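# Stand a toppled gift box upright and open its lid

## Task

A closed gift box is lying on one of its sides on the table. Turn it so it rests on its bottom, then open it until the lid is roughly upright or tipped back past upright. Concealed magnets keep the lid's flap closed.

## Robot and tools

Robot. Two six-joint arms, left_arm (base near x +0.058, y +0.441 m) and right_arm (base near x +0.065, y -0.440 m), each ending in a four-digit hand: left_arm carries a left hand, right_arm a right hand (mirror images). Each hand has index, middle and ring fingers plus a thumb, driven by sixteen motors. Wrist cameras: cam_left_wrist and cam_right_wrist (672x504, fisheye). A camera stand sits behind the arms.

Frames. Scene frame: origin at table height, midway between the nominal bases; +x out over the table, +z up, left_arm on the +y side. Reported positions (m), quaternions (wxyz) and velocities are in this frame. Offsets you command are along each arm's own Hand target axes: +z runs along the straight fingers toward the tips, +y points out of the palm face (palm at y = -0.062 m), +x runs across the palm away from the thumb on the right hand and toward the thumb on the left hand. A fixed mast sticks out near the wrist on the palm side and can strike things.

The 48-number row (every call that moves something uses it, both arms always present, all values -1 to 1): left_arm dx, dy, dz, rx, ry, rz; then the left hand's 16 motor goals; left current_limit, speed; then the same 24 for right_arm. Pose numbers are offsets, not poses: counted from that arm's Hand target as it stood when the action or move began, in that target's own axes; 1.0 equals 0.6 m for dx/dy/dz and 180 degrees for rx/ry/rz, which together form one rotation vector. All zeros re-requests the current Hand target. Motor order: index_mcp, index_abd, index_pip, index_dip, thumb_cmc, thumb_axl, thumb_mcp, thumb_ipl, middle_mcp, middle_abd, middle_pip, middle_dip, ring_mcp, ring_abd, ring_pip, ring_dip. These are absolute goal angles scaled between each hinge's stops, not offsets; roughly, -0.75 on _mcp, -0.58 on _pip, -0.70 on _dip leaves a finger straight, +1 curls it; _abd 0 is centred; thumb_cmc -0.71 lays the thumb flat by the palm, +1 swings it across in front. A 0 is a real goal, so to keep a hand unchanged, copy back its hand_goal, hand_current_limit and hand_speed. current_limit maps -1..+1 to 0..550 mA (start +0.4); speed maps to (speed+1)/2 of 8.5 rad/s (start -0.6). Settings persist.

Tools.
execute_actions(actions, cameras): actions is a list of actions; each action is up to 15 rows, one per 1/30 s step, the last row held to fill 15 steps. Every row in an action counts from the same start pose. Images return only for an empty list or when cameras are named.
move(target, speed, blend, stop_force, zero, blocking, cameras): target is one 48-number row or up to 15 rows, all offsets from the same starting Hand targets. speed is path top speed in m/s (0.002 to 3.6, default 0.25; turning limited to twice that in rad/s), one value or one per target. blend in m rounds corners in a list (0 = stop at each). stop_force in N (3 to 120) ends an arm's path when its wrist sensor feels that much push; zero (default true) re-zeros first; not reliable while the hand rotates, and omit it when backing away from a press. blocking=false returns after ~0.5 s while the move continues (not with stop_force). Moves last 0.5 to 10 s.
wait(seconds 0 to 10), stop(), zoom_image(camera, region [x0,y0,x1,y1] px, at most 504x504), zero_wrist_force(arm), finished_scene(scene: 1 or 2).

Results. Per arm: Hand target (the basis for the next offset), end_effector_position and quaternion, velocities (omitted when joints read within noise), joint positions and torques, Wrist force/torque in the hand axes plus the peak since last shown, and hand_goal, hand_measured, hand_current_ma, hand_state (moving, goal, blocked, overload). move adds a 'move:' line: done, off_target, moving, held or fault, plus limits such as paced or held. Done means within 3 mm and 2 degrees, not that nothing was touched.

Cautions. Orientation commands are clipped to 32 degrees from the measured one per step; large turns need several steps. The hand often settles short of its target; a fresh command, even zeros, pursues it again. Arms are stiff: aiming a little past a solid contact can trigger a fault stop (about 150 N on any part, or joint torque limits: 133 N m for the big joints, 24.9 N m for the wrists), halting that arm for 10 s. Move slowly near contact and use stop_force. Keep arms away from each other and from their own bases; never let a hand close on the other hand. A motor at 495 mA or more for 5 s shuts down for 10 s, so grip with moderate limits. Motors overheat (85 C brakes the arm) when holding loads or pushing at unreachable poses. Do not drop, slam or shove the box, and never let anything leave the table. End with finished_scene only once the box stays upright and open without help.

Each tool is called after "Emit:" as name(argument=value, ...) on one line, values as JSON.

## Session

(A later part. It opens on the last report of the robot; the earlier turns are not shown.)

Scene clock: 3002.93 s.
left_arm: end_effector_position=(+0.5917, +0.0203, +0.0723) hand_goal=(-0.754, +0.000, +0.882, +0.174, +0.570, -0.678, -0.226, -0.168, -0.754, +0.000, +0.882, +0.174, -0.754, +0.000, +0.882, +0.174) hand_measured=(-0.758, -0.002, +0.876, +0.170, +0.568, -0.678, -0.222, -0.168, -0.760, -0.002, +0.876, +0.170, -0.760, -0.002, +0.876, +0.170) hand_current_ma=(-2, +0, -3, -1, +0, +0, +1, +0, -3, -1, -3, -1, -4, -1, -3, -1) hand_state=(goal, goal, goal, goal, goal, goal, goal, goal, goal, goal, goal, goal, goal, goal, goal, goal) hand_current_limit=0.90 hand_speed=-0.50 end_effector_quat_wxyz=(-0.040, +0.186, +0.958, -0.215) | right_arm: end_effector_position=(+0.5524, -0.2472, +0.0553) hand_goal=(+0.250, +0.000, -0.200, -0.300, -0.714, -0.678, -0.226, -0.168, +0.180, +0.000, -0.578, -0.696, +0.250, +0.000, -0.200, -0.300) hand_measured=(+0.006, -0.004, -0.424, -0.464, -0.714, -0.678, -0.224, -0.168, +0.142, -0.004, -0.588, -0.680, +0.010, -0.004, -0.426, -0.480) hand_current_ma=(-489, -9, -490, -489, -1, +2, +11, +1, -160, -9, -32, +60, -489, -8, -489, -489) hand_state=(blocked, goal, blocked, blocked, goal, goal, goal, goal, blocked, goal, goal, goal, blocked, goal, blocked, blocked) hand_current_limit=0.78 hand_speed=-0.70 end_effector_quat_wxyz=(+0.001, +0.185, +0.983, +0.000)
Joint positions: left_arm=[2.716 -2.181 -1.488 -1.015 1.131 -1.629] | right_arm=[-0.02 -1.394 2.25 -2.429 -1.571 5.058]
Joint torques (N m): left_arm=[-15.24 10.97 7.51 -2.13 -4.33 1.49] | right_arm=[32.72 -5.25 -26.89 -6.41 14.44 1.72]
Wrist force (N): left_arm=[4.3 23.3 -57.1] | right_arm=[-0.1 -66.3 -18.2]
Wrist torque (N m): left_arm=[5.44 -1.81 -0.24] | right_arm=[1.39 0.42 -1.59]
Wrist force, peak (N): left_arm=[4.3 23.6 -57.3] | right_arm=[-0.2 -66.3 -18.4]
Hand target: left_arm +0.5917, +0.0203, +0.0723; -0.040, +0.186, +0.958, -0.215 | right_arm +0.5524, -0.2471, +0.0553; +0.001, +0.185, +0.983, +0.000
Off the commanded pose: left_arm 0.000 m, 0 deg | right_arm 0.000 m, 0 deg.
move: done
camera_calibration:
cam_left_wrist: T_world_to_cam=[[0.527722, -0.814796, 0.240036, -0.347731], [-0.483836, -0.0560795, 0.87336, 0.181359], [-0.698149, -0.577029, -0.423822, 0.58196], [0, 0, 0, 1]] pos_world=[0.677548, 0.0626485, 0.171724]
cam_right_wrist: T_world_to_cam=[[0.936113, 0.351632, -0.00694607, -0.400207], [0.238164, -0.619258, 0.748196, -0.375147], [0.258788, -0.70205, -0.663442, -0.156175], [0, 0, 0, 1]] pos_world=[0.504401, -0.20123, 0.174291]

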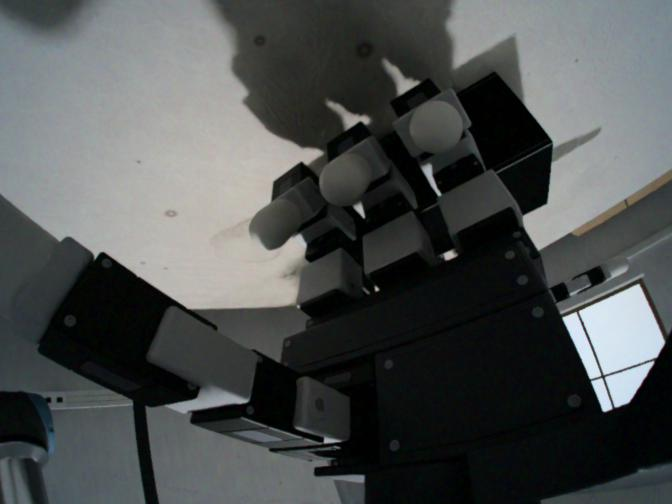

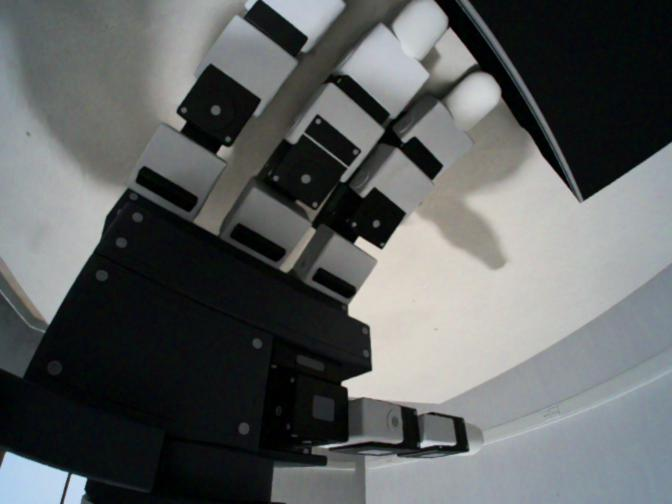

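Emit:
move(target=[[0,0,0,0,0,0,-0.754,0,0.883,0.174,0.571,-0.678,-0.226,-0.168,-0.754,0,0.883,0.174,-0.754,0,0.883,0.174,0.9,-0.5, 0,-0.01,0,0,0,0,0.02,0,-0.431,-0.594,-0.714,-0.678,-0.226,-0.168,0.16,0,-0.577,-0.696,0.02,0,-0.431,-0.594,0.78,-0.7]], speed=0.03)

Emit:
move(target=[[0,0,0,0,0,0,-0.754,0,0.883,0.174,0.571,-0.678,-0.226,-0.168,-0.754,0,0.883,0.174,-0.754,0,0.883,0.174,0.9,-0.5, 0,-0.06,0,0,0,0,0.02,0,-0.431,-0.594,-0.714,-0.678,-0.226,-0.168,0.16,0,-0.577,-0.696,0.02,0,-0.431,-0.594,0.78,-0.6],[0,0,0,0,0,0,-0.754,0,0.883,0.174,0.571,-0.678,-0.226,-0.168,-0.754,0,0.883,0.174,-0.754,0,0.883,0.174,0.9,-0.5, 0,-0.06,-0.1057,0,0,0,0.02,0,-0.431,-0.594,-0.714,-0.678,-0.226,-0.168,0.16,0,-0.577,-0.696,0.02,0,-0.431,-0.594,0.78,-0.6],[0,0,0,0,0,0,-0.754,0,0.883,0.174,0.571,-0.678,-0.226,-0.168,-0.754,0,0.883,0.174,-0.754,0,0.883,0.174,0.9,-0.5, 0,-0.06,-0.1057,0,0,0,-0.685,0,-0.577,-0.014,-0.714,-0.678,-0.226,-0.168,-0.479,0,-0.577,-0.696,-0.685,0,-0.577,-0.014,0.78,-0.6]], speed=0.1)

Emit:
move(target=[[0,0,0,0,0,0,-0.754,0,0.883,0.174,0.571,-0.678,-0.226,-0.168,-0.754,0,0.883,0.174,-0.754,0,0.883,0.174,0.9,-0.5, 0,0.25,0,0,0,0,-0.685,0,-0.577,-0.014,-0.714,-0.678,-0.226,-0.168,-0.479,0,-0.577,-0.696,-0.685,0,-0.577,-0.014,0.78,-0.6]], speed=0.03, stop_force=6, cameras=["all"])

Scene clock: 3024.00 s.
left_arm: end_effector_position=(+0.5916, +0.0202, +0.0722) hand_goal=(-0.754, +0.000, +0.882, +0.174, +0.570, -0.678, -0.226, -0.168, -0.754, +0.000, +0.882, +0.174, -0.754, +0.000, +0.882, +0.174) hand_measured=(-0.768, -0.002, +0.876, +0.170, +0.568, -0.678, -0.222, -0.168, -0.774, -0.002, +0.876, +0.170, -0.776, -0.002, +0.876, +0.170) hand_current_ma=(-12, +0, -3, -1, +0, +0, +1, +0, -19, -1, -3, -1, -21, -1, -3, -1) hand_state=(goal, goal, goal, goal, goal, goal, goal, goal, goal, goal, goal, goal, blocked, goal, goal, goal) hand_current_limit=0.90 hand_speed=-0.50 end_effector_quat_wxyz=(-0.040, +0.186, +0.958, -0.215) | right_arm: end_effector_position=(+0.5503, -0.2525, +0.0553) hand_goal=(+0.020, +0.000, -0.432, -0.594, -0.714, -0.678, -0.226, -0.168, +0.160, +0.000, -0.578, -0.696, +0.020, +0.000, -0.432, -0.594) hand_measured=(+0.014, -0.004, -0.432, -0.592, -0.714, -0.678, -0.224, -0.168, +0.142, -0.004, -0.580, -0.694, +0.016, -0.002, -0.432, -0.592) hand_current_ma=(-20, -9, +1, +7, -1, +2, +11, +1, -67, -9, -7, +7, -16, -7, +1, +7) hand_state=(goal, goal, goal, goal, goal, goal, goal, goal, goal, goal, goal, goal, goal, goal, goal, goal) hand_current_limit=0.78 hand_speed=-0.70 end_effector_quat_wxyz=(+0.001, +0.185, +0.983, +0.000)
Joint positions: left_arm=[2.716 -2.181 -1.488 -1.015 1.131 -1.629] | right_arm=[-0.032 -1.401 2.259 -2.431 -1.571 5.046]
Joint torques (N m): left_arm=[-16.89 34.62 10.11 -0.22 1.02 1.32] | right_arm=[-13.07 -39.33 -10.16 -4.79 -2.13 -0.74]
Wrist force (N): left_arm=[0.6 -1.5 -12.4] | right_arm=[2.0 -0.2 0.2]
Wrist torque (N m): left_arm=[1.44 -0.74 0.07] | right_arm=[0.12 -0.25 0.18]
Wrist force, peak (N): left_arm=[4.2 23.8 -57.4] | right_arm=[0.4 -64.8 -26.4]
Hand target: left_arm +0.5917, +0.0203, +0.0723; -0.040, +0.186, +0.958, -0.215 | right_arm +0.5503, -0.2527, +0.0553; +0.001, +0.185, +0.983, +0.000
Off the commanded pose: left_arm 0.000 m, 0 deg | right_arm 0.000 m, 0 deg.
move: done

Scene clock: 3027.03 s.
left_arm: end_effector_position=(+0.5917, +0.0203, +0.0723) hand_goal=(-0.754, +0.000, +0.882, +0.174, +0.570, -0.678, -0.226, -0.168, -0.754, +0.000, +0.882, +0.174, -0.754, +0.000, +0.882, +0.174) hand_measured=(-0.768, -0.002, +0.876, +0.170, +0.568, -0.678, -0.222, -0.168, -0.774, -0.002, +0.876, +0.170, -0.776, -0.002, +0.876, +0.170) hand_current_ma=(-12, +0, -3, -1, +0, +0, +1, +0, -19, -1, -3, -1, -21, -1, -3, -1) hand_state=(goal, goal, goal, goal, goal, goal, goal, goal, goal, goal, goal, goal, blocked, goal, goal, goal) hand_current_limit=0.90 hand_speed=-0.50 end_effector_quat_wxyz=(-0.040, +0.186, +0.958, -0.215) | right_arm: end_effector_position=(+0.5371, -0.2863, +0.1187) hand_goal=(-0.686, +0.000, -0.578, -0.014, -0.714, -0.678, -0.226, -0.168, -0.480, +0.000, -0.578, -0.696, -0.686, +0.000, -0.578, -0.014) hand_measured=(-0.684, -0.004, -0.576, -0.018, -0.714, -0.678, -0.224, -0.168, -0.480, -0.004, -0.580, -0.694, -0.684, -0.002, -0.576, -0.018) hand_current_ma=(+8, -8, +4, -10, -1, +2, +11, +1, +0, -8, -7, +7, +7, -7, +4, -10) hand_state=(goal, goal, goal, goal, goal, goal, goal, goal, goal, goal, goal, goal, goal, goal, goal, goal) hand_current_limit=0.78 hand_speed=-0.60 end_effector_quat_wxyz=(+0.001, +0.185, +0.983, +0.000)
Joint positions: left_arm=[2.716 -2.181 -1.488 -1.015 1.131 -1.629] | right_arm=[-0.116 -1.58 2.237 -2.229 -1.571 4.962]
Joint torques (N m): left_arm=[-17.67 41.11 22.27 2.41 1.48 1.46] | right_arm=[-12.37 -34.43 -25.31 -0.21 -1.71 -0.78]
Wrist force (N): left_arm=[0.2 -1.4 -11.9] | right_arm=[2.1 0.2 0.1]
Wrist torque (N m): left_arm=[1.37 -0.68 0.03] | right_arm=[0.06 -0.25 0.19]
Wrist force, peak (N): left_arm=[0.2 -1.6 -12.5] | right_arm=[2.4 0.1 -0.2]
Hand target: left_arm +0.5917, +0.0203, +0.0723; -0.040, +0.186, +0.958, -0.215 | right_arm +0.5371, -0.2863, +0.1187; +0.001, +0.185, +0.983, +0.000
Off the commanded pose: left_arm 0.000 m, 0 deg | right_arm 0.000 m, 0 deg.
move: done

Scene clock: 3032.10 s.
left_arm: end_effector_position=(+0.5917, +0.0203, +0.0723) hand_goal=(-0.754, +0.000, +0.882, +0.174, +0.570, -0.678, -0.226, -0.168, -0.754, +0.000, +0.882, +0.174, -0.754, +0.000, +0.882, +0.174) hand_measured=(-0.768, -0.002, +0.876, +0.170, +0.568, -0.678, -0.222, -0.168, -0.774, -0.002, +0.876, +0.170, -0.776, -0.002, +0.876, +0.170) hand_current_ma=(-12, +0, -3, -1, +0, +0, +1, +0, -19, -1, -3, -1, -21, -1, -3, -1) hand_state=(goal, goal, goal, goal, goal, goal, goal, goal, goal, goal, goal, goal, blocked, goal, goal, goal) hand_current_limit=0.90 hand_speed=-0.50 end_effector_quat_wxyz=(-0.040, +0.186, +0.958, -0.215) | right_arm: end_effector_position=(+0.5787, -0.1794, +0.1188) hand_goal=(-0.686, +0.000, -0.578, -0.014, -0.714, -0.678, -0.226, -0.168, -0.480, +0.000, -0.578, -0.696, -0.686, +0.000, -0.578, -0.014) hand_measured=(-0.688, -0.002, -0.578, -0.012, -0.714, -0.678, -0.224, -0.168, -0.504, -0.004, -0.592, -0.700, -0.688, -0.002, -0.578, -0.012) hand_current_ma=(-8, -6, +1, +5, -1, +2, +11, +1, -100, -9, -53, -12, -7, -5, +1, +6) hand_state=(goal, goal, goal, goal, goal, goal, goal, goal, blocked, goal, goal, goal, goal, goal, goal, goal) hand_current_limit=0.78 hand_speed=-0.60 end_effector_quat_wxyz=(+0.001, +0.185, +0.983, +0.000)
Joint positions: left_arm=[2.716 -2.181 -1.488 -1.015 1.131 -1.629] | right_arm=[0.126 -1.414 2.054 -2.213 -1.571 5.204]
Joint torques (N m): left_arm=[-16.94 40.07 22.97 2.46 1.71 1.33] | right_arm=[-13.43 -42.65 -13.51 -4.84 2.52 -0.69]
Wrist force (N): left_arm=[0.3 -1.6 -11.7] | right_arm=[1.9 -0.2 1.0]
Wrist torque (N m): left_arm=[1.35 -0.68 0.04] | right_arm=[0.02 -0.27 0.18]
Wrist force, peak (N): left_arm=[0.2 -1.4 -12.1] | right_arm=[1.8 -5.6 -6.8]
Hand target: left_arm +0.5917, +0.0203, +0.0723; -0.040, +0.186, +0.958, -0.215 | right_arm +0.5787, -0.1794, +0.1188; +0.001, +0.185, +0.983, +0.000 (not the last commanded pose)
Off the commanded pose: left_arm 0.000 m, 0 deg | right_arm 0.035 m, 0 deg.
move: contact (right_arm)
camera_calibration:
cam_left_wrist: T_world_to_cam=[[0.527761, -0.814792, 0.239965, -0.347693], [-0.483793, -0.056145, 0.87338, 0.181283], [-0.69815, -0.577029, -0.423822, 0.58189], [0, 0, 0, 1]] pos_world=[0.677448, 0.0626484, 0.171723]
cam_right_wrist: T_world_to_cam=[[0.936054, 0.351791, -0.00669501, -0.448104], [0.238187, -0.619539, 0.747957, -0.387042], [0.258977, -0.701723, -0.663714, -0.0732225], [0, 0, 0, 1]] pos_world=[0.530601, -0.13353, 0.237892]

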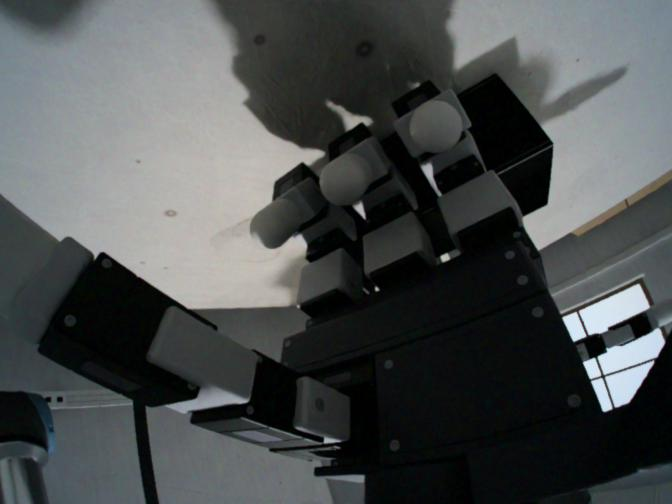

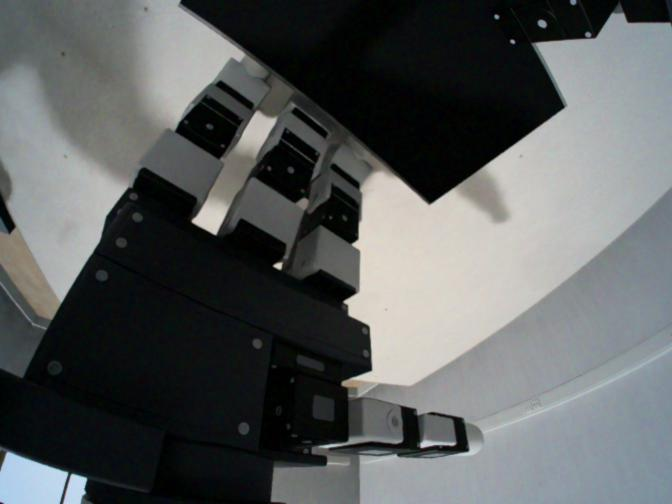

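Emit:
move(target=[[0,0,0,0,0,0,-0.754,0,0.883,0.174,0.571,-0.678,-0.226,-0.168,-0.754,0,0.883,0.174,-0.754,0,0.883,0.174,0.9,-0.5, 0,0,0.004,0,0,0,-0.685,0,-0.577,-0.014,-0.714,-0.678,-0.226,-0.168,-0.44,0,-0.577,-0.696,-0.685,0,-0.577,-0.014,0.78,-0.6],[0,0,0,0,0,0,-0.754,0,0.883,0.174,0.571,-0.678,-0.226,-0.168,-0.754,0,0.883,0.174,-0.754,0,0.883,0.174,0.9,-0.5, 0,0.008,0.0065,0,0,0,-0.685,0,-0.577,-0.014,-0.714,-0.678,-0.226,-0.168,-0.44,0,-0.577,-0.696,-0.685,0,-0.577,-0.014,0.78,-0.6]], speed=0.02)

Emit:
move(target=[[0,0,0,0,0,0,-0.754,0,0.883,0.174,0.571,-0.678,-0.226,-0.168,-0.754,0,0.883,0.174,-0.754,0,0.883,0.174,0.9,-0.5, 0,0,0,0,0,0,-0.72,0,-0.38,0.3,-0.714,-0.678,-0.226,-0.168,-0.44,0,-0.577,-0.696,-0.72,0,-0.38,0.3,0.78,-0.8]])

Emit:
move(target=[[0,0,0,0,0,0,-0.754,0,0.883,0.174,0.571,-0.678,-0.226,-0.168,-0.754,0,0.883,0.174,-0.754,0,0.883,0.174,0.9,-0.5, 0,0,0,0,0,0,-0.8,0,-0.15,0.4,-0.714,-0.678,-0.226,-0.168,-0.44,0,-0.577,-0.696,-0.8,0,-0.15,0.4,0.78,-0.8]], cameras=["all"])

Scene clock: 3052.40 s.
left_arm: end_effector_position=(+0.5917, +0.0203, +0.0723) hand_goal=(-0.754, +0.000, +0.882, +0.174, +0.570, -0.678, -0.226, -0.168, -0.754, +0.000, +0.882, +0.174, -0.754, +0.000, +0.882, +0.174) hand_measured=(-0.768, -0.002, +0.876, +0.170, +0.568, -0.678, -0.222, -0.168, -0.774, -0.002, +0.876, +0.170, -0.776, -0.002, +0.876, +0.170) hand_current_ma=(-12, +0, -3, -1, +0, +0, +1, +0, -19, -1, -3, -1, -21, -1, -3, -1) hand_state=(goal, goal, goal, goal, goal, goal, goal, goal, goal, goal, goal, goal, blocked, goal, goal, goal) hand_current_limit=0.90 hand_speed=-0.50 end_effector_quat_wxyz=(-0.040, +0.186, +0.958, -0.215) | right_arm: end_effector_position=(+0.5804, -0.1751, +0.1150) hand_goal=(-0.686, +0.000, -0.578, -0.014, -0.714, -0.678, -0.226, -0.168, -0.440, +0.000, -0.578, -0.696, -0.686, +0.000, -0.578, -0.014) hand_measured=(-0.714, +0.004, -0.580, +0.000, -0.714, -0.678, -0.224, -0.168, -0.498, +0.006, -0.626, -0.710, -0.714, +0.006, -0.582, +0.002) hand_current_ma=(-120, +13, -10, +48, -1, +2, +11, +1, -263, +16, -205, -56, -118, +14, -13, +61) hand_state=(blocked, goal, goal, goal, goal, goal, goal, goal, blocked, goal, blocked, moving, blocked, goal, goal, goal) hand_current_limit=0.78 hand_speed=-0.60 end_effector_quat_wxyz=(+0.001, +0.185, +0.983, +0.000)
Joint positions: left_arm=[2.716 -2.181 -1.488 -1.015 1.131 -1.629] | right_arm=[0.134 -1.401 2.05 -2.222 -1.571 5.212]
Joint torques (N m): left_arm=[-17.03 38.08 22.1 2.4 -0.32 1.33] | right_arm=[20.64 22.5 -4.34 -1.14 4.21 1.86]
Wrist force (N): left_arm=[1.4 3.0 -16.1] | right_arm=[2.1 -30.1 -68.0]
Wrist torque (N m): left_arm=[1.74 -0.76 0.04] | right_arm=[5.29 1.42 -0.65]
Wrist force, peak (N): left_arm=[1.4 3.0 -16.1] | right_arm=[2.3 -31.3 -69.4]
Hand target: left_arm +0.5917, +0.0203, +0.0723; -0.040, +0.186, +0.958, -0.215 | right_arm +0.5804, -0.1750, +0.1149; +0.001, +0.185, +0.983, +0.000
Off the commanded pose: left_arm 0.000 m, 0 deg | right_arm 0.000 m, 0 deg.
move: done

Scene clock: 3053.10 s.
left_arm: end_effector_position=(+0.5917, +0.0203, +0.0723) hand_goal=(-0.754, +0.000, +0.882, +0.174, +0.570, -0.678, -0.226, -0.168, -0.754, +0.000, +0.882, +0.174, -0.754, +0.000, +0.882, +0.174) hand_measured=(-0.768, -0.002, +0.876, +0.170, +0.568, -0.678, -0.222, -0.168, -0.774, -0.002, +0.876, +0.170, -0.776, -0.002, +0.876, +0.170) hand_current_ma=(-12, +0, -3, -1, +0, +0, +1, +0, -19, -1, -3, -1, -21, -1, -3, -1) hand_state=(goal, goal, goal, goal, goal, goal, goal, goal, goal, goal, goal, goal, blocked, goal, goal, goal) hand_current_limit=0.90 hand_speed=-0.50 end_effector_quat_wxyz=(-0.040, +0.186, +0.958, -0.215) | right_arm: end_effector_position=(+0.5804, -0.1750, +0.1149) hand_goal=(-0.720, +0.000, -0.380, +0.300, -0.714, -0.678, -0.226, -0.168, -0.440, +0.000, -0.578, -0.696, -0.720, +0.000, -0.380, +0.300) hand_measured=(-0.796, +0.004, -0.478, +0.220, -0.714, -0.678, -0.224, -0.168, -0.498, +0.006, -0.628, -0.712, -0.790, +0.002, -0.488, +0.220) hand_current_ma=(-351, +9, -432, -347, -1, +2, +11, +1, -263, +15, -204, -60, -321, +8, -482, -352) hand_state=(blocked, goal, blocked, blocked, goal, goal, goal, goal, blocked, goal, blocked, goal, blocked, goal, blocked, blocked) hand_current_limit=0.78 hand_speed=-0.80 end_effector_quat_wxyz=(+0.001, +0.185, +0.983, +0.000)
Joint positions: left_arm=[2.716 -2.181 -1.488 -1.015 1.131 -1.629] | right_arm=[0.135 -1.401 2.05 -2.222 -1.571 5.213]
Joint torques (N m): left_arm=[-16.54 36.19 21.16 2.45 -2.79 1.14] | right_arm=[21.44 19.26 -6.04 -0.43 7.41 1.78]
Wrist force (N): left_arm=[1.8 4.7 -17.9] | right_arm=[1.6 -32.2 -62.7]
Wrist torque (N m): left_arm=[1.89 -0.79 0.03] | right_arm=[5.34 1.17 -0.71]
Wrist force, peak (N): left_arm=[1.8 4.7 -17.9] | right_arm=[2.2 -29.7 -68.6]
Hand target: left_arm +0.5917, +0.0203, +0.0723; -0.040, +0.186, +0.958, -0.215 | right_arm +0.5804, -0.1750, +0.1149; +0.001, +0.185, +0.983, +0.000
Off the commanded pose: left_arm 0.000 m, 0 deg | right_arm 0.000 m, 0 deg.
move: done

Scene clock: 3053.63 s.
left_arm: end_effector_position=(+0.5917, +0.0203, +0.0723) hand_goal=(-0.754, +0.000, +0.882, +0.174, +0.570, -0.678, -0.226, -0.168, -0.754, +0.000, +0.882, +0.174, -0.754, +0.000, +0.882, +0.174) hand_measured=(-0.768, -0.002, +0.876, +0.170, +0.568, -0.678, -0.222, -0.168, -0.772, -0.002, +0.876, +0.170, -0.774, -0.002, +0.876, +0.170) hand_current_ma=(-11, +0, -3, -1, +0, +0, +1, +0, -18, -1, -3, -1, -21, -1, -3, -1) hand_state=(goal, goal, goal, goal, goal, goal, goal, goal, goal, goal, goal, goal, blocked, goal, goal, goal) hand_current_limit=0.90 hand_speed=-0.50 end_effector_quat_wxyz=(-0.040, +0.186, +0.958, -0.215) | right_arm: end_effector_position=(+0.5804, -0.1750, +0.1149) hand_goal=(-0.800, +0.000, -0.150, +0.400, -0.714, -0.678, -0.226, -0.168, -0.440, +0.000, -0.578, -0.696, -0.800, +0.000, -0.150, +0.400) hand_measured=(-0.870, +0.004, -0.342, +0.338, -0.714, -0.678, -0.224, -0.168, -0.498, +0.006, -0.628, -0.712, -0.860, +0.002, -0.368, +0.340) hand_current_ma=(-324, +8, -489, -265, -1, +2, +11, +1, -263, +15, -204, -61, -265, +7, -489, -251) hand_state=(blocked, goal, blocked, blocked, goal, goal, goal, goal, blocked, goal, blocked, goal, blocked, goal, blocked, blocked) hand_current_limit=0.78 hand_speed=-0.80 end_effector_quat_wxyz=(+0.001, +0.185, +0.983, +0.000)
Joint positions: left_arm=[2.716 -2.181 -1.488 -1.015 1.131 -1.629] | right_arm=[0.135 -1.401 2.05 -2.222 -1.571 5.213]
Joint torques (N m): left_arm=[-17.33 33.18 21.83 2.4 -3.09 1.21] | right_arm=[19.32 16.9 -4.07 -0.15 8.22 1.69]
Wrist force (N): left_arm=[3.4 8.4 -22.9] | right_arm=[1.5 -32.0 -63.0]
Wrist torque (N m): left_arm=[2.34 -0.88 0.09] | right_arm=[5.28 1.23 -0.70]
Wrist force, peak (N): left_arm=[3.5 8.2 -23.0] | right_arm=[1.6 -30.4 -64.5]
Hand target: left_arm +0.5917, +0.0203, +0.0723; -0.040, +0.186, +0.958, -0.215 | right_arm +0.5804, -0.1750, +0.1149; +0.001, +0.185, +0.983, +0.000
Off the commanded pose: left_arm 0.000 m, 0 deg | right_arm 0.000 m, 0 deg.
move: done
camera_calibration:
cam_left_wrist: T_world_to_cam=[[0.527761, -0.814792, 0.239965, -0.347693], [-0.483793, -0.056145, 0.87338, 0.181283], [-0.69815, -0.577029, -0.423822, 0.58189], [0, 0, 0, 1]] pos_world=[0.677448, 0.0626484, 0.171723]
cam_right_wrist: T_world_to_cam=[[0.936077, 0.351732, -0.00662718, -0.451306], [0.23808, -0.619519, 0.748006, -0.381756], [0.258992, -0.70177, -0.663658, -0.0731907], [0, 0, 0, 1]] pos_world=[0.532301, -0.12913, 0.233991]

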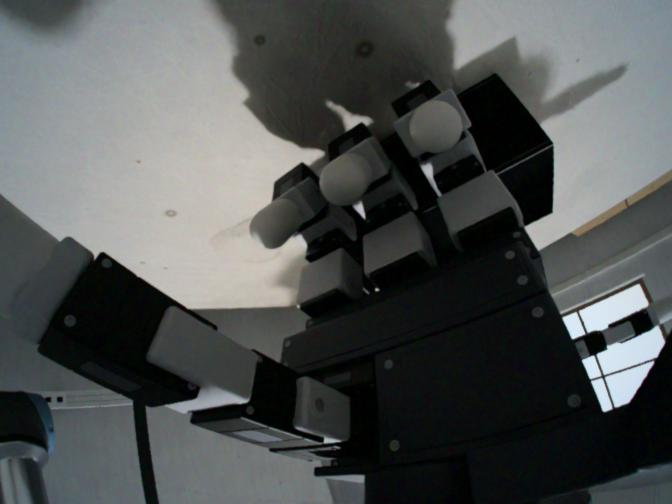

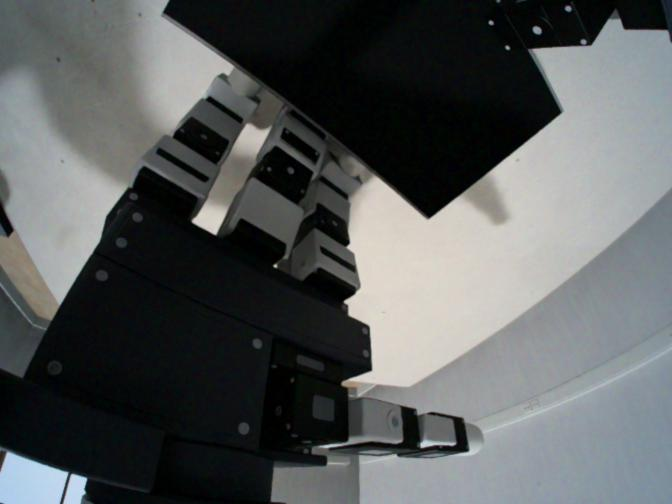

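Emit:
move(target=[[0,0,0,0,0,0,-0.754,0,0.883,0.174,0.571,-0.678,-0.226,-0.168,-0.754,0,0.883,0.174,-0.754,0,0.883,0.174,0.9,-0.5, 0,0,0,0,0,0,-0.82,0,0.05,0.45,-0.714,-0.678,-0.226,-0.168,-0.44,0,-0.577,-0.696,-0.82,0,0.05,0.45,0.95,-0.8]], cameras=["all"])

Emit:
wait(seconds=1.2)

Emit:
move(target=[[0,0,0,0,0,0,-0.754,0,0.883,0.174,0.571,-0.678,-0.226,-0.168,-0.754,0,0.883,0.174,-0.754,0,0.883,0.174,0.9,-0.5, 0,0,0,0,0,0,-0.82,0,0.05,0.45,-0.714,-0.678,-0.226,-0.168,-0.44,0,-0.577,-0.696,-0.82,0,0.05,0.45,0.76,-0.8]], cameras=["all"])

Emit:
zoom_image(camera="cam_right_wrist", region=[150, 0, 600, 250])

Scene clock: 3062.43 s.
left_arm: end_effector_position=(+0.5917, +0.0203, +0.0723) hand_goal=(-0.754, +0.000, +0.882, +0.174, +0.570, -0.678, -0.226, -0.168, -0.754, +0.000, +0.882, +0.174, -0.754, +0.000, +0.882, +0.174) hand_measured=(-0.768, -0.002, +0.876, +0.170, +0.568, -0.678, -0.222, -0.168, -0.772, -0.002, +0.876, +0.170, -0.774, -0.002, +0.876, +0.170) hand_current_ma=(-10, +0, -3, -1, +0, +0, +1, +0, -17, -1, -3, -1, -20, -1, -3, -1) hand_state=(goal, goal, goal, goal, goal, goal, goal, goal, goal, goal, goal, goal, blocked, goal, goal, goal) hand_current_limit=0.90 hand_speed=-0.50 end_effector_quat_wxyz=(-0.040, +0.186, +0.958, -0.215) | right_arm: end_effector_position=(+0.5804, -0.1750, +0.1149) hand_goal=(-0.820, +0.000, +0.050, +0.450, -0.714, -0.678, -0.226, -0.168, -0.440, +0.000, -0.578, -0.696, -0.820, +0.000, +0.050, +0.450) hand_measured=(-0.896, +0.004, -0.284, +0.380, -0.714, -0.678, -0.224, -0.168, -0.498, +0.006, -0.628, -0.712, -0.884, +0.002, -0.314, +0.380) hand_current_ma=(-352, +8, -536, -301, -1, +2, +11, +1, -263, +15, -204, -61, -288, +7, -536, -297) hand_state=(blocked, goal, blocked, blocked, goal, goal, goal, goal, blocked, goal, blocked, goal, blocked, goal, blocked, blocked) hand_current_limit=0.95 hand_speed=-0.80 end_effector_quat_wxyz=(+0.001, +0.185, +0.983, +0.000)
Joint positions: left_arm=[2.716 -2.181 -1.488 -1.015 1.131 -1.629] | right_arm=[0.135 -1.401 2.05 -2.222 -1.571 5.213]
Joint torques (N m): left_arm=[-16.91 30.58 17.09 2.43 -3.1 1.23] | right_arm=[6.64 9.38 4.46 2.4 8.36 1.32]
Wrist force (N): left_arm=[4.5 9.6 -25.5] | right_arm=[1.3 -32.7 -62.3]
Wrist torque (N m): left_arm=[2.57 -0.94 0.17] | right_arm=[5.26 1.22 -0.73]
Wrist force, peak (N): left_arm=[4.2 9.7 -25.6] | right_arm=[1.5 -31.2 -63.8]
Hand target: left_arm +0.5917, +0.0203, +0.0723; -0.040, +0.186, +0.958, -0.215 | right_arm +0.5804, -0.1750, +0.1149; +0.001, +0.185, +0.983, +0.000
Off the commanded pose: left_arm 0.000 m, 0 deg | right_arm 0.000 m, 0 deg.
move: done
camera_calibration:
cam_left_wrist: T_world_to_cam=[[0.527761, -0.814792, 0.239965, -0.347693], [-0.483793, -0.056145, 0.87338, 0.181283], [-0.69815, -0.577029, -0.423822, 0.58189], [0, 0, 0, 1]] pos_world=[0.677448, 0.0626484, 0.171723]
cam_right_wrist: T_world_to_cam=[[0.936054, 0.351791, -0.00669501, -0.45127], [0.238187, -0.619539, 0.747957, -0.381804], [0.258977, -0.701723, -0.663714, -0.0731637], [0, 0, 0, 1]] pos_world=[0.532301, -0.12913, 0.233992]

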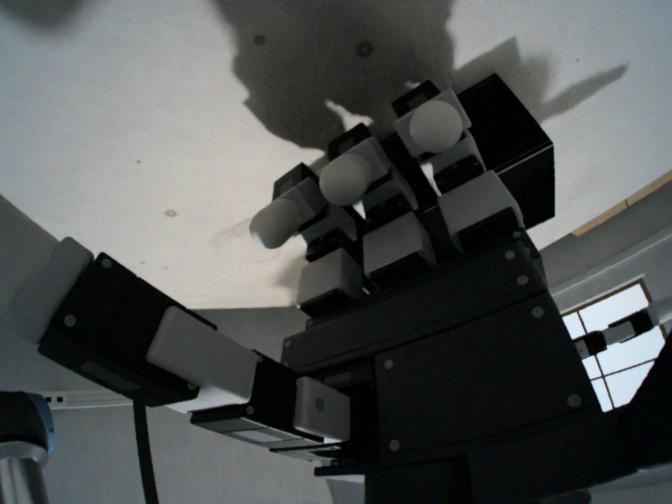

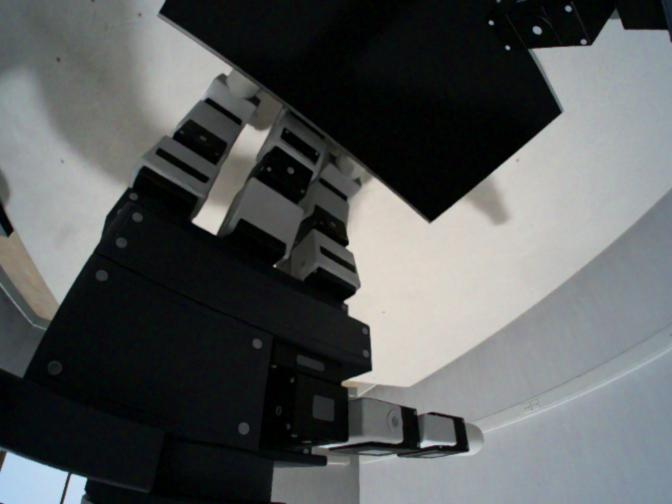

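Scene clock: 3063.63 s.
left_arm: end_effector_position=(+0.5917, +0.0203, +0.0723) hand_goal=(-0.754, +0.000, +0.882, +0.174, +0.570, -0.678, -0.226, -0.168, -0.754, +0.000, +0.882, +0.174, -0.754, +0.000, +0.882, +0.174) hand_measured=(-0.768, -0.002, +0.876, +0.170, +0.568, -0.678, -0.222, -0.168, -0.772, -0.002, +0.876, +0.170, -0.774, -0.002, +0.876, +0.170) hand_current_ma=(-10, +0, -3, -1, +0, +0, +1, +0, -17, -1, -3, -1, -20, -1, -3, -1) hand_state=(goal, goal, goal, goal, goal, goal, goal, goal, goal, goal, goal, goal, blocked, goal, goal, goal) hand_current_limit=0.90 hand_speed=-0.50 end_effector_quat_wxyz=(-0.040, +0.186, +0.958, -0.215) | right_arm: end_effector_position=(+0.5804, -0.1750, +0.1149) hand_goal=(-0.820, +0.000, +0.050, +0.450, -0.714, -0.678, -0.226, -0.168, -0.440, +0.000, -0.578, -0.696, -0.820, +0.000, +0.050, +0.450) hand_measured=(-0.896, +0.002, -0.284, +0.380, -0.714, -0.678, -0.224, -0.168, -0.498, +0.006, -0.628, -0.712, -0.884, +0.002, -0.314, +0.380) hand_current_ma=(-352, +8, -536, -301, -1, +2, +11, +1, -263, +15, -204, -61, -288, +7, -536, -297) hand_state=(blocked, goal, blocked, blocked, goal, goal, goal, goal, blocked, goal, blocked, goal, blocked, goal, blocked, blocked) hand_current_limit=0.95 hand_speed=-0.80 end_effector_quat_wxyz=(+0.001, +0.185, +0.983, +0.000)
Joint positions: left_arm=[2.716 -2.181 -1.488 -1.015 1.131 -1.629] | right_arm=[0.135 -1.401 2.05 -2.222 -1.571 5.213]
Joint torques (N m): left_arm=[-17.06 29.8 16.79 2.45 -3.1 1.18] | right_arm=[2.42 7.12 4.49 2.65 8.33 1.21]
Wrist force (N): left_arm=[4.3 9.7 -25.5] | right_arm=[1.6 -32.7 -62.6]
Wrist torque (N m): left_arm=[2.57 -0.92 0.15] | right_arm=[5.27 1.18 -0.70]
Wrist force, peak (N): left_arm=[4.4 9.8 -25.7] | right_arm=[1.4 -32.9 -62.6]
Hand target: left_arm +0.5917, +0.0203, +0.0723; -0.040, +0.186, +0.958, -0.215 | right_arm +0.5804, -0.1750, +0.1149; +0.001, +0.185, +0.983, +0.000
Off the commanded pose: left_arm 0.000 m, 0 deg | right_arm 0.000 m, 0 deg.
wait: 1.20 s; at rest by 0.17 s

Scene clock: 3064.13 s.
left_arm: end_effector_position=(+0.5917, +0.0203, +0.0723) hand_goal=(-0.754, +0.000, +0.882, +0.174, +0.570, -0.678, -0.226, -0.168, -0.754, +0.000, +0.882, +0.174, -0.754, +0.000, +0.882, +0.174) hand_measured=(-0.768, -0.002, +0.876, +0.170, +0.568, -0.678, -0.222, -0.168, -0.772, -0.002, +0.876, +0.170, -0.774, -0.002, +0.876, +0.170) hand_current_ma=(-10, +0, -3, -1, +0, +0, +1, +0, -17, -1, -3, -1, -20, -1, -3, -1) hand_state=(goal, goal, goal, goal, goal, goal, goal, goal, goal, goal, goal, goal, blocked, goal, goal, goal) hand_current_limit=0.90 hand_speed=-0.50 end_effector_quat_wxyz=(-0.040, +0.186, +0.958, -0.215) | right_arm: end_effector_position=(+0.5804, -0.1750, +0.1149) hand_goal=(-0.820, +0.000, +0.050, +0.450, -0.714, -0.678, -0.226, -0.168, -0.440, +0.000, -0.578, -0.696, -0.820, +0.000, +0.050, +0.450) hand_measured=(-0.896, +0.002, -0.284, +0.380, -0.714, -0.678, -0.224, -0.168, -0.498, +0.006, -0.628, -0.712, -0.884, +0.002, -0.314, +0.380) hand_current_ma=(-352, +8, -484, -301, -1, +2, +11, +1, -263, +15, -204, -61, -288, +7, -484, -297) hand_state=(blocked, goal, blocked, blocked, goal, goal, goal, goal, blocked, goal, blocked, goal, blocked, goal, blocked, blocked) hand_current_limit=0.76 hand_speed=-0.80 end_effector_quat_wxyz=(+0.001, +0.185, +0.983, +0.000)
Joint positions: left_arm=[2.716 -2.181 -1.488 -1.015 1.131 -1.629] | right_arm=[0.135 -1.401 2.05 -2.222 -1.571 5.213]
Joint torques (N m): left_arm=[-17.35 30.35 15.98 2.36 -3.03 1.24] | right_arm=[0.63 5.34 4.69 2.77 8.32 1.22]
Wrist force (N): left_arm=[4.3 9.8 -25.4] | right_arm=[1.5 -32.8 -62.4]
Wrist torque (N m): left_arm=[2.58 -0.92 0.14] | right_arm=[5.24 1.19 -0.71]
Wrist force, peak (N): left_arm=[4.5 9.9 -25.5] | right_arm=[1.3 -32.7 -62.6]
Hand target: left_arm +0.5917, +0.0203, +0.0723; -0.040, +0.186, +0.958, -0.215 | right_arm +0.5804, -0.1750, +0.1149; +0.001, +0.185, +0.983, +0.000
Off the commanded pose: left_arm 0.000 m, 0 deg | right_arm 0.000 m, 0 deg.
move: done
camera_calibration:
cam_left_wrist: T_world_to_cam=[[0.527761, -0.814792, 0.239965, -0.347693], [-0.483793, -0.056145, 0.87338, 0.181283], [-0.69815, -0.577029, -0.423822, 0.58189], [0, 0, 0, 1]] pos_world=[0.677448, 0.0626484, 0.171723]
cam_right_wrist: T_world_to_cam=[[0.936054, 0.351791, -0.00669501, -0.45127], [0.238187, -0.619539, 0.747957, -0.381804], [0.258977, -0.701723, -0.663714, -0.0731637], [0, 0, 0, 1]] pos_world=[0.532301, -0.12913, 0.233992]

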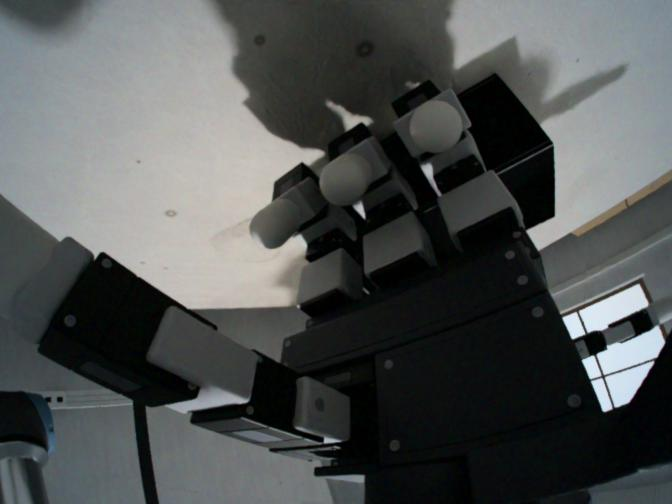

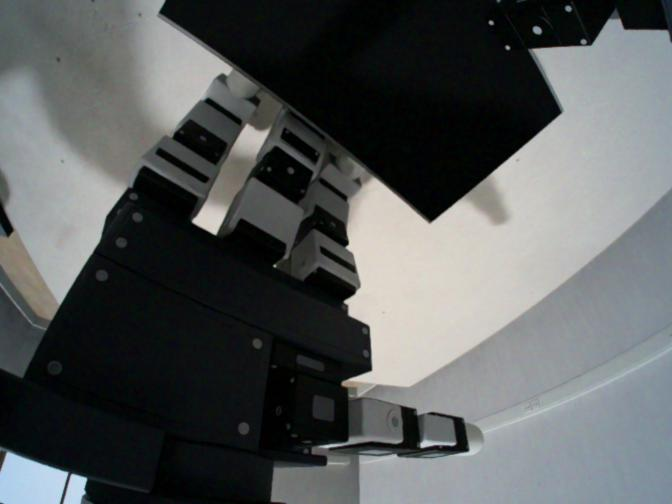

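Scaled by 1.120 from the camera's 672x504 image, which has a finer 960x720 frame.

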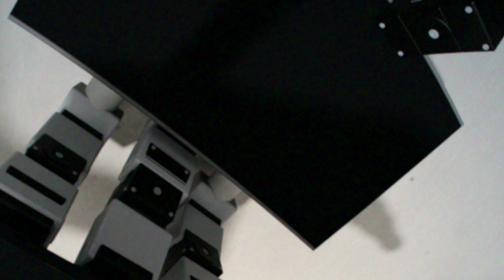

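Emit:
move(target=[[0,0,0,0,0,0,-0.754,0,0.883,0.174,0.571,-0.678,-0.226,-0.168,-0.754,0,0.883,0.174,-0.754,0,0.883,0.174,0.9,-0.5, 0,0,0,0,0,0,-0.95,0,0.15,0.45,-0.714,-0.678,-0.226,-0.168,-0.44,0,-0.577,-0.696,-0.95,0,0.15,0.45,0.78,-0.8]], cameras=["cam_right_wrist"])

Emit:
move(target=[[0,0,0,0,0,0,-0.754,0,0.883,0.174,0.571,-0.678,-0.226,-0.168,-0.754,0,0.883,0.174,-0.754,0,0.883,0.174,0.9,-0.5, 0,0,0,0,0,0,-1,0,0.4,0.45,-0.714,-0.678,-0.226,-0.168,-0.44,0,-0.577,-0.696,-1,0,0.4,0.45,0.78,-0.8]], cameras=["cam_right_wrist"])

Scene clock: 3150.33 s.
left_arm: end_effector_position=(+0.5917, +0.0203, +0.0723) hand_goal=(-0.754, +0.000, +0.882, +0.174, +0.570, -0.678, -0.226, -0.168, -0.754, +0.000, +0.882, +0.174, -0.754, +0.000, +0.882, +0.174) hand_measured=(-0.766, -0.002, +0.876, +0.170, +0.568, -0.678, -0.222, -0.168, -0.770, -0.002, +0.876, +0.170, -0.772, -0.002, +0.876, +0.170) hand_current_ma=(-8, +0, -3, -1, +0, +0, +1, +0, -14, -1, -3, -1, -17, -1, -3, -1) hand_state=(goal, goal, goal, goal, goal, goal, goal, goal, goal, goal, goal, goal, goal, goal, goal, goal) hand_current_limit=0.90 hand_speed=-0.50 end_effector_quat_wxyz=(-0.040, +0.186, +0.958, -0.215) | right_arm: end_effector_position=(+0.5804, -0.1750, +0.1149) hand_goal=(-0.950, +0.000, +0.150, +0.450, -0.714, -0.678, -0.226, -0.168, -0.440, +0.000, -0.578, -0.696, -0.950, +0.000, +0.150, +0.450) hand_measured=(-0.996, +0.002, -0.022, +0.424, -0.714, -0.678, -0.224, -0.168, -0.498, +0.006, -0.628, -0.712, -0.996, +0.002, -0.020, +0.426) hand_current_ma=(-205, +7, -485, -103, -1, +2, +11, +1, -263, +15, -205, -63, -201, +7, -490, -95) hand_state=(blocked, goal, blocked, blocked, goal, goal, goal, goal, blocked, goal, blocked, goal, blocked, goal, blocked, blocked) hand_current_limit=0.78 hand_speed=-0.80 end_effector_quat_wxyz=(+0.001, +0.185, +0.983, +0.000)
Joint positions: left_arm=[2.716 -2.181 -1.488 -1.015 1.131 -1.629] | right_arm=[0.135 -1.401 2.05 -2.222 -1.571 5.213]
Joint torques (N m): left_arm=[-17.51 29.94 13.11 2.38 -3.14 1.14] | right_arm=[-0.81 -3.93 4.97 2.41 5.14 0.64]
Wrist force (N): left_arm=[7.1 13.6 -33.2] | right_arm=[1.4 -33.2 -62.8]
Wrist torque (N m): left_arm=[3.31 -1.05 0.31] | right_arm=[5.21 1.19 -0.71]
Wrist force, peak (N): left_arm=[7.2 13.3 -33.4] | right_arm=[1.4 -28.1 -67.0]
Hand target: left_arm +0.5917, +0.0203, +0.0723; -0.040, +0.186, +0.958, -0.215 | right_arm +0.5804, -0.1750, +0.1149; +0.001, +0.185, +0.983, +0.000
Off the commanded pose: left_arm 0.000 m, 0 deg | right_arm 0.000 m, 0 deg.
move: done
camera_calibration:
cam_right_wrist: T_world_to_cam=[[0.936087, 0.351705, -0.00673284, -0.451289], [0.238162, -0.619567, 0.747941, -0.38179], [0.258883, -0.701741, -0.663731, -0.0731118], [0, 0, 0, 1]] pos_world=[0.532301, -0.12913, 0.233992]
Images, in order (width x height): cam_right_wrist 672x504.

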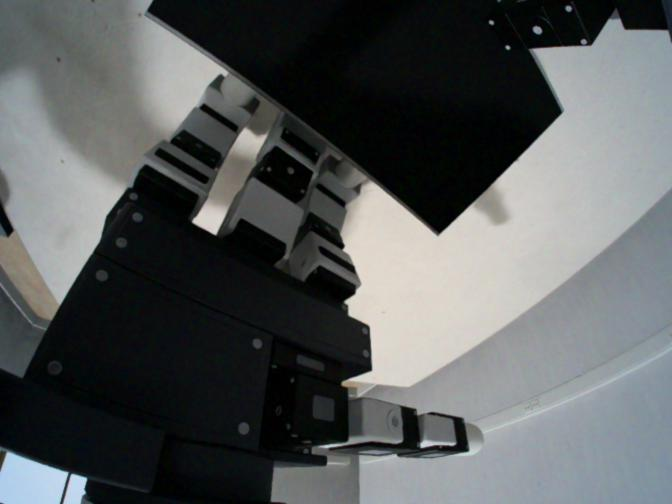

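Scene clock: 3150.83 s.
left_arm: end_effector_position=(+0.5917, +0.0203, +0.0723) hand_goal=(-0.754, +0.000, +0.882, +0.174, +0.570, -0.678, -0.226, -0.168, -0.754, +0.000, +0.882, +0.174, -0.754, +0.000, +0.882, +0.174) hand_measured=(-0.766, -0.002, +0.876, +0.170, +0.568, -0.678, -0.222, -0.168, -0.770, -0.002, +0.876, +0.170, -0.772, -0.002, +0.876, +0.170) hand_current_ma=(-8, +0, -3, -1, +0, +0, +1, +0, -14, -1, -3, -1, -17, -1, -3, -1) hand_state=(goal, goal, goal, goal, goal, goal, goal, goal, goal, goal, goal, goal, goal, goal, goal, goal) hand_current_limit=0.90 hand_speed=-0.50 end_effector_quat_wxyz=(-0.040, +0.186, +0.958, -0.215) | right_arm: end_effector_position=(+0.5804, -0.1750, +0.1149) hand_goal=(-1.000, +0.000, +0.400, +0.450, -0.714, -0.678, -0.226, -0.168, -0.440, +0.000, -0.578, -0.696, -1.000, +0.000, +0.400, +0.450) hand_measured=(-1.000, +0.002, -0.022, +0.424, -0.714, -0.678, -0.224, -0.168, -0.498, +0.006, -0.628, -0.712, -1.000, +0.002, -0.020, +0.426) hand_current_ma=(-2, +7, -490, -103, -1, +2, +11, +1, -263, +15, -205, -63, -2, +7, -489, -95) hand_state=(goal, goal, blocked, blocked, goal, goal, goal, goal, blocked, goal, blocked, goal, goal, goal, blocked, blocked) hand_current_limit=0.78 hand_speed=-0.80 end_effector_quat_wxyz=(+0.001, +0.185, +0.983, +0.000)
Joint positions: left_arm=[2.716 -2.181 -1.488 -1.015 1.131 -1.629] | right_arm=[0.135 -1.401 2.05 -2.222 -1.571 5.213]
Joint torques (N m): left_arm=[-16.92 30.16 11.84 2.43 -3.09 1.3] | right_arm=[-0.8 -4.41 4.69 2.75 4.28 0.58]
Wrist force (N): left_arm=[7.1 13.2 -33.3] | right_arm=[1.5 -32.1 -63.1]
Wrist torque (N m): left_arm=[3.28 -1.04 0.31] | right_arm=[5.19 1.18 -0.67]
Wrist force, peak (N): left_arm=[7.2 13.4 -33.5] | right_arm=[1.3 -33.0 -62.8]
Hand target: left_arm +0.5917, +0.0203, +0.0723; -0.040, +0.186, +0.958, -0.215 | right_arm +0.5804, -0.1750, +0.1149; +0.001, +0.185, +0.983, +0.000
Off the commanded pose: left_arm 0.000 m, 0 deg | right_arm 0.000 m, 0 deg.
move: done
camera_calibration:
cam_right_wrist: T_world_to_cam=[[0.936063, 0.351769, -0.00666939, -0.451283], [0.238154, -0.619551, 0.747957, -0.381788], [0.258976, -0.701723, -0.663714, -0.0731634], [0, 0, 0, 1]] pos_world=[0.532301, -0.12913, 0.233992]
Images, in order (width x height): cam_right_wrist 672x504.

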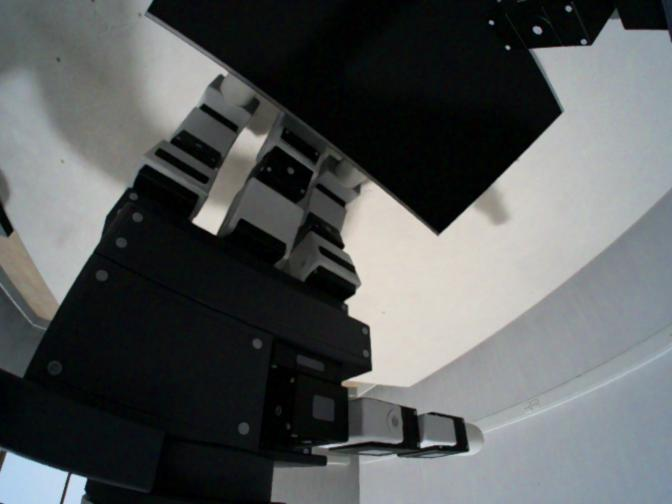

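Emit:
move(target=[[0,0,0,0,0,0,-0.754,0,0.883,0.174,0.571,-0.678,-0.226,-0.168,-0.754,0,0.883,0.174,-0.754,0,0.883,0.174,0.9,-0.5, 0,0,0,0,0,0,-1,0,0.5,0.6,-0.714,-0.678,-0.226,-0.168,-0.44,0,-0.577,-0.696,-1,0,0.5,0.6,1,-0.6]], cameras=["cam_right_wrist"])

Emit:
wait(seconds=1.5)

Emit:
move(target=[[0,0,0,0,0,0,-0.754,0,0.883,0.174,0.571,-0.678,-0.226,-0.168,-0.754,0,0.883,0.174,-0.754,0,0.883,0.174,0.9,-0.5, 0,0,0,0,0,0,-1,0,0.5,0.6,-0.714,-0.678,-0.226,-0.168,-0.44,0,-0.577,-0.696,-1,0,0.5,0.6,0.76,-0.6]], cameras=["all"])

Scene clock: 3169.73 s.
left_arm: end_effector_position=(+0.5917, +0.0203, +0.0723) hand_goal=(-0.754, +0.000, +0.882, +0.174, +0.570, -0.678, -0.226, -0.168, -0.754, +0.000, +0.882, +0.174, -0.754, +0.000, +0.882, +0.174) hand_measured=(-0.764, -0.002, +0.876, +0.170, +0.568, -0.678, -0.222, -0.168, -0.770, -0.002, +0.876, +0.170, -0.772, -0.002, +0.876, +0.170) hand_current_ma=(-7, +0, -3, -1, +0, +0, +1, +0, -13, -1, -3, -1, -16, -1, -3, -1) hand_state=(goal, goal, goal, goal, goal, goal, goal, goal, goal, goal, goal, goal, goal, goal, goal, goal) hand_current_limit=0.90 hand_speed=-0.50 end_effector_quat_wxyz=(-0.040, +0.186, +0.958, -0.215) | right_arm: end_effector_position=(+0.5804, -0.1750, +0.1149) hand_goal=(-1.000, +0.000, +0.500, +0.600, -0.714, -0.678, -0.226, -0.168, -0.440, +0.000, -0.578, -0.696, -1.000, +0.000, +0.500, +0.600) hand_measured=(-1.000, +0.002, +0.028, +0.538, -0.714, -0.678, -0.224, -0.168, -0.498, +0.006, -0.628, -0.712, -1.000, +0.002, +0.028, +0.540) hand_current_ma=(-2, +7, -550, -261, -1, +2, +11, +1, -263, +15, -205, -63, -2, +7, -550, -255) hand_state=(goal, goal, blocked, blocked, goal, goal, goal, goal, blocked, goal, blocked, goal, goal, goal, blocked, blocked) hand_current_limit=1.00 hand_speed=-0.60 end_effector_quat_wxyz=(+0.001, +0.185, +0.983, +0.000)
Joint positions: left_arm=[2.716 -2.181 -1.488 -1.015 1.131 -1.629] | right_arm=[0.135 -1.401 2.05 -2.222 -1.571 5.213]
Joint torques (N m): left_arm=[-17.03 29.9 9.02 2.31 -3.12 1.2] | right_arm=[-0.51 -6.4 3.13 2.35 5.1 0.24]
Wrist force (N): left_arm=[8.5 16.1 -38.1] | right_arm=[1.2 -33.6 -61.2]
Wrist torque (N m): left_arm=[3.73 -1.15 0.39] | right_arm=[5.13 1.14 -0.74]
Wrist force, peak (N): left_arm=[8.5 16.3 -38.1] | right_arm=[1.5 -32.3 -63.2]
Hand target: left_arm +0.5917, +0.0203, +0.0723; -0.040, +0.186, +0.958, -0.215 | right_arm +0.5804, -0.1750, +0.1149; +0.001, +0.185, +0.983, +0.000
Off the commanded pose: left_arm 0.000 m, 0 deg | right_arm 0.000 m, 0 deg.
move: done
camera_calibration:
cam_right_wrist: T_world_to_cam=[[0.936087, 0.351702, -0.00678337, -0.451278], [0.238161, -0.619458, 0.748031, -0.381797], [0.258882, -0.701838, -0.663629, -0.0731482], [0, 0, 0, 1]] pos_world=[0.532301, -0.12913, 0.233991]
Images, in order (width x height): cam_right_wrist 672x504.

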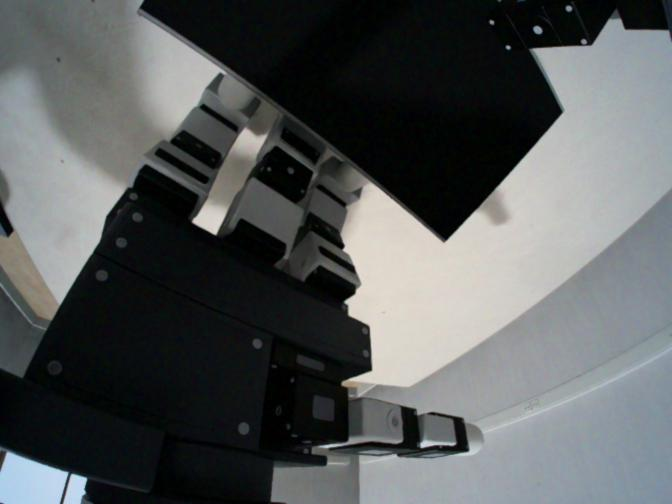

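Scene clock: 3171.23 s.
left_arm: end_effector_position=(+0.5917, +0.0203, +0.0723) hand_goal=(-0.754, +0.000, +0.882, +0.174, +0.570, -0.678, -0.226, -0.168, -0.754, +0.000, +0.882, +0.174, -0.754, +0.000, +0.882, +0.174) hand_measured=(-0.764, -0.002, +0.876, +0.170, +0.568, -0.678, -0.222, -0.168, -0.770, -0.002, +0.876, +0.170, -0.772, -0.002, +0.876, +0.170) hand_current_ma=(-7, +0, -3, -1, +0, +0, +1, +0, -13, -1, -3, -1, -16, -1, -3, -1) hand_state=(goal, goal, goal, goal, goal, goal, goal, goal, goal, goal, goal, goal, goal, goal, goal, goal) hand_current_limit=0.90 hand_speed=-0.50 end_effector_quat_wxyz=(-0.040, +0.186, +0.958, -0.215) | right_arm: end_effector_position=(+0.5804, -0.1750, +0.1149) hand_goal=(-1.000, +0.000, +0.500, +0.600, -0.714, -0.678, -0.226, -0.168, -0.440, +0.000, -0.578, -0.696, -1.000, +0.000, +0.500, +0.600) hand_measured=(-1.000, +0.002, +0.028, +0.538, -0.714, -0.678, -0.224, -0.168, -0.498, +0.006, -0.628, -0.712, -1.000, +0.002, +0.028, +0.540) hand_current_ma=(-2, +7, -550, -261, -1, +2, +11, +1, -263, +15, -205, -63, -2, +7, -550, -255) hand_state=(goal, goal, blocked, blocked, goal, goal, goal, goal, blocked, goal, blocked, goal, goal, goal, blocked, blocked) hand_current_limit=1.00 hand_speed=-0.60 end_effector_quat_wxyz=(+0.001, +0.185, +0.983, +0.000)
Joint positions: left_arm=[2.716 -2.181 -1.488 -1.015 1.131 -1.629] | right_arm=[0.135 -1.401 2.05 -2.222 -1.571 5.213]
Joint torques (N m): left_arm=[-16.74 29.51 7.02 2.35 -3.11 1.15] | right_arm=[0.12 -5.98 -0.34 0.57 8.11 0.18]
Wrist force (N): left_arm=[8.5 16.1 -37.9] | right_arm=[1.3 -33.6 -61.3]
Wrist torque (N m): left_arm=[3.72 -1.15 0.39] | right_arm=[5.14 1.13 -0.73]
Wrist force, peak (N): left_arm=[8.6 16.2 -38.2] | right_arm=[1.3 -33.7 -61.5]
Hand target: left_arm +0.5917, +0.0203, +0.0723; -0.040, +0.186, +0.958, -0.215 | right_arm +0.5804, -0.1750, +0.1149; +0.001, +0.185, +0.983, +0.000
Off the commanded pose: left_arm 0.000 m, 0 deg | right_arm 0.000 m, 0 deg.
wait: 1.50 s; at rest by 0.17 s

Scene clock: 3171.73 s.
left_arm: end_effector_position=(+0.5917, +0.0203, +0.0723) hand_goal=(-0.754, +0.000, +0.882, +0.174, +0.570, -0.678, -0.226, -0.168, -0.754, +0.000, +0.882, +0.174, -0.754, +0.000, +0.882, +0.174) hand_measured=(-0.764, -0.002, +0.876, +0.170, +0.568, -0.678, -0.222, -0.168, -0.770, -0.002, +0.876, +0.170, -0.772, -0.002, +0.876, +0.170) hand_current_ma=(-7, +0, -3, -1, +0, +0, +1, +0, -13, -1, -3, -1, -16, -1, -3, -1) hand_state=(goal, goal, goal, goal, goal, goal, goal, goal, goal, goal, goal, goal, goal, goal, goal, goal) hand_current_limit=0.90 hand_speed=-0.50 end_effector_quat_wxyz=(-0.040, +0.186, +0.958, -0.215) | right_arm: end_effector_position=(+0.5804, -0.1750, +0.1149) hand_goal=(-1.000, +0.000, +0.500, +0.600, -0.714, -0.678, -0.226, -0.168, -0.440, +0.000, -0.578, -0.696, -1.000, +0.000, +0.500, +0.600) hand_measured=(-1.000, +0.002, +0.028, +0.538, -0.714, -0.678, -0.224, -0.168, -0.498, +0.006, -0.628, -0.712, -1.000, +0.002, +0.028, +0.540) hand_current_ma=(-2, +7, -484, -261, -1, +2, +11, +1, -263, +15, -205, -63, -2, +7, -484, -255) hand_state=(goal, goal, blocked, blocked, goal, goal, goal, goal, blocked, goal, blocked, goal, goal, goal, blocked, blocked) hand_current_limit=0.76 hand_speed=-0.60 end_effector_quat_wxyz=(+0.001, +0.185, +0.983, +0.000)
Joint positions: left_arm=[2.716 -2.181 -1.488 -1.015 1.131 -1.629] | right_arm=[0.135 -1.401 2.05 -2.222 -1.571 5.213]
Joint torques (N m): left_arm=[-16.8 29.87 6.82 2.32 -3.07 1.1] | right_arm=[-0.99 -6.19 -2.33 -0.13 8.23 0.17]
Wrist force (N): left_arm=[8.5 16.2 -37.7] | right_arm=[1.1 -33.5 -61.4]
Wrist torque (N m): left_arm=[3.71 -1.15 0.39] | right_arm=[5.16 1.17 -0.74]
Wrist force, peak (N): left_arm=[8.4 16.3 -38.1] | right_arm=[1.4 -33.8 -61.3]
Hand target: left_arm +0.5917, +0.0203, +0.0723; -0.040, +0.186, +0.958, -0.215 | right_arm +0.5804, -0.1750, +0.1149; +0.001, +0.185, +0.983, +0.000
Off the commanded pose: left_arm 0.000 m, 0 deg | right_arm 0.000 m, 0 deg.
move: done
camera_calibration:
cam_left_wrist: T_world_to_cam=[[0.527761, -0.814792, 0.239965, -0.347693], [-0.483793, -0.056145, 0.87338, 0.181283], [-0.69815, -0.577029, -0.423822, 0.58189], [0, 0, 0, 1]] pos_world=[0.677448, 0.0626484, 0.171723]
cam_right_wrist: T_world_to_cam=[[0.936078, 0.351727, -0.00675845, -0.451276], [0.238195, -0.619555, 0.74794, -0.381806], [0.258883, -0.701741, -0.663731, -0.073112], [0, 0, 0, 1]] pos_world=[0.532301, -0.12913, 0.233992]

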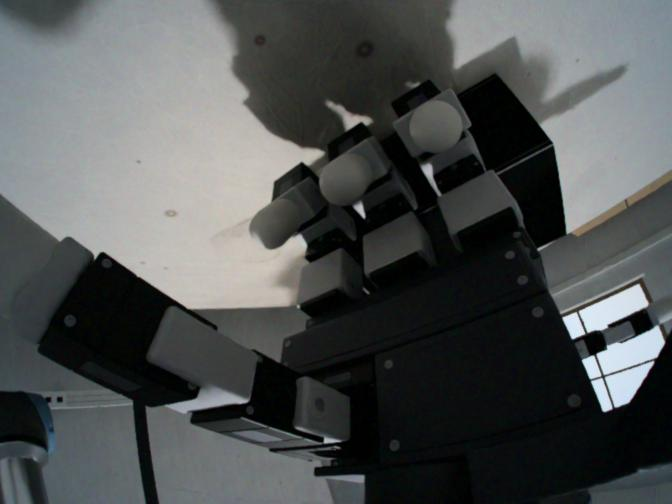

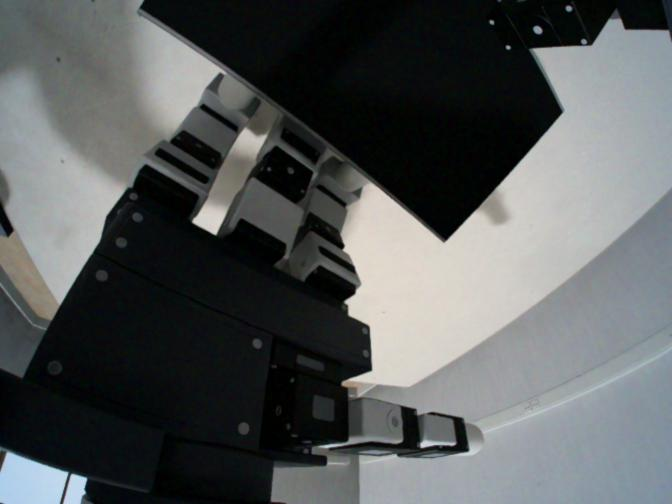

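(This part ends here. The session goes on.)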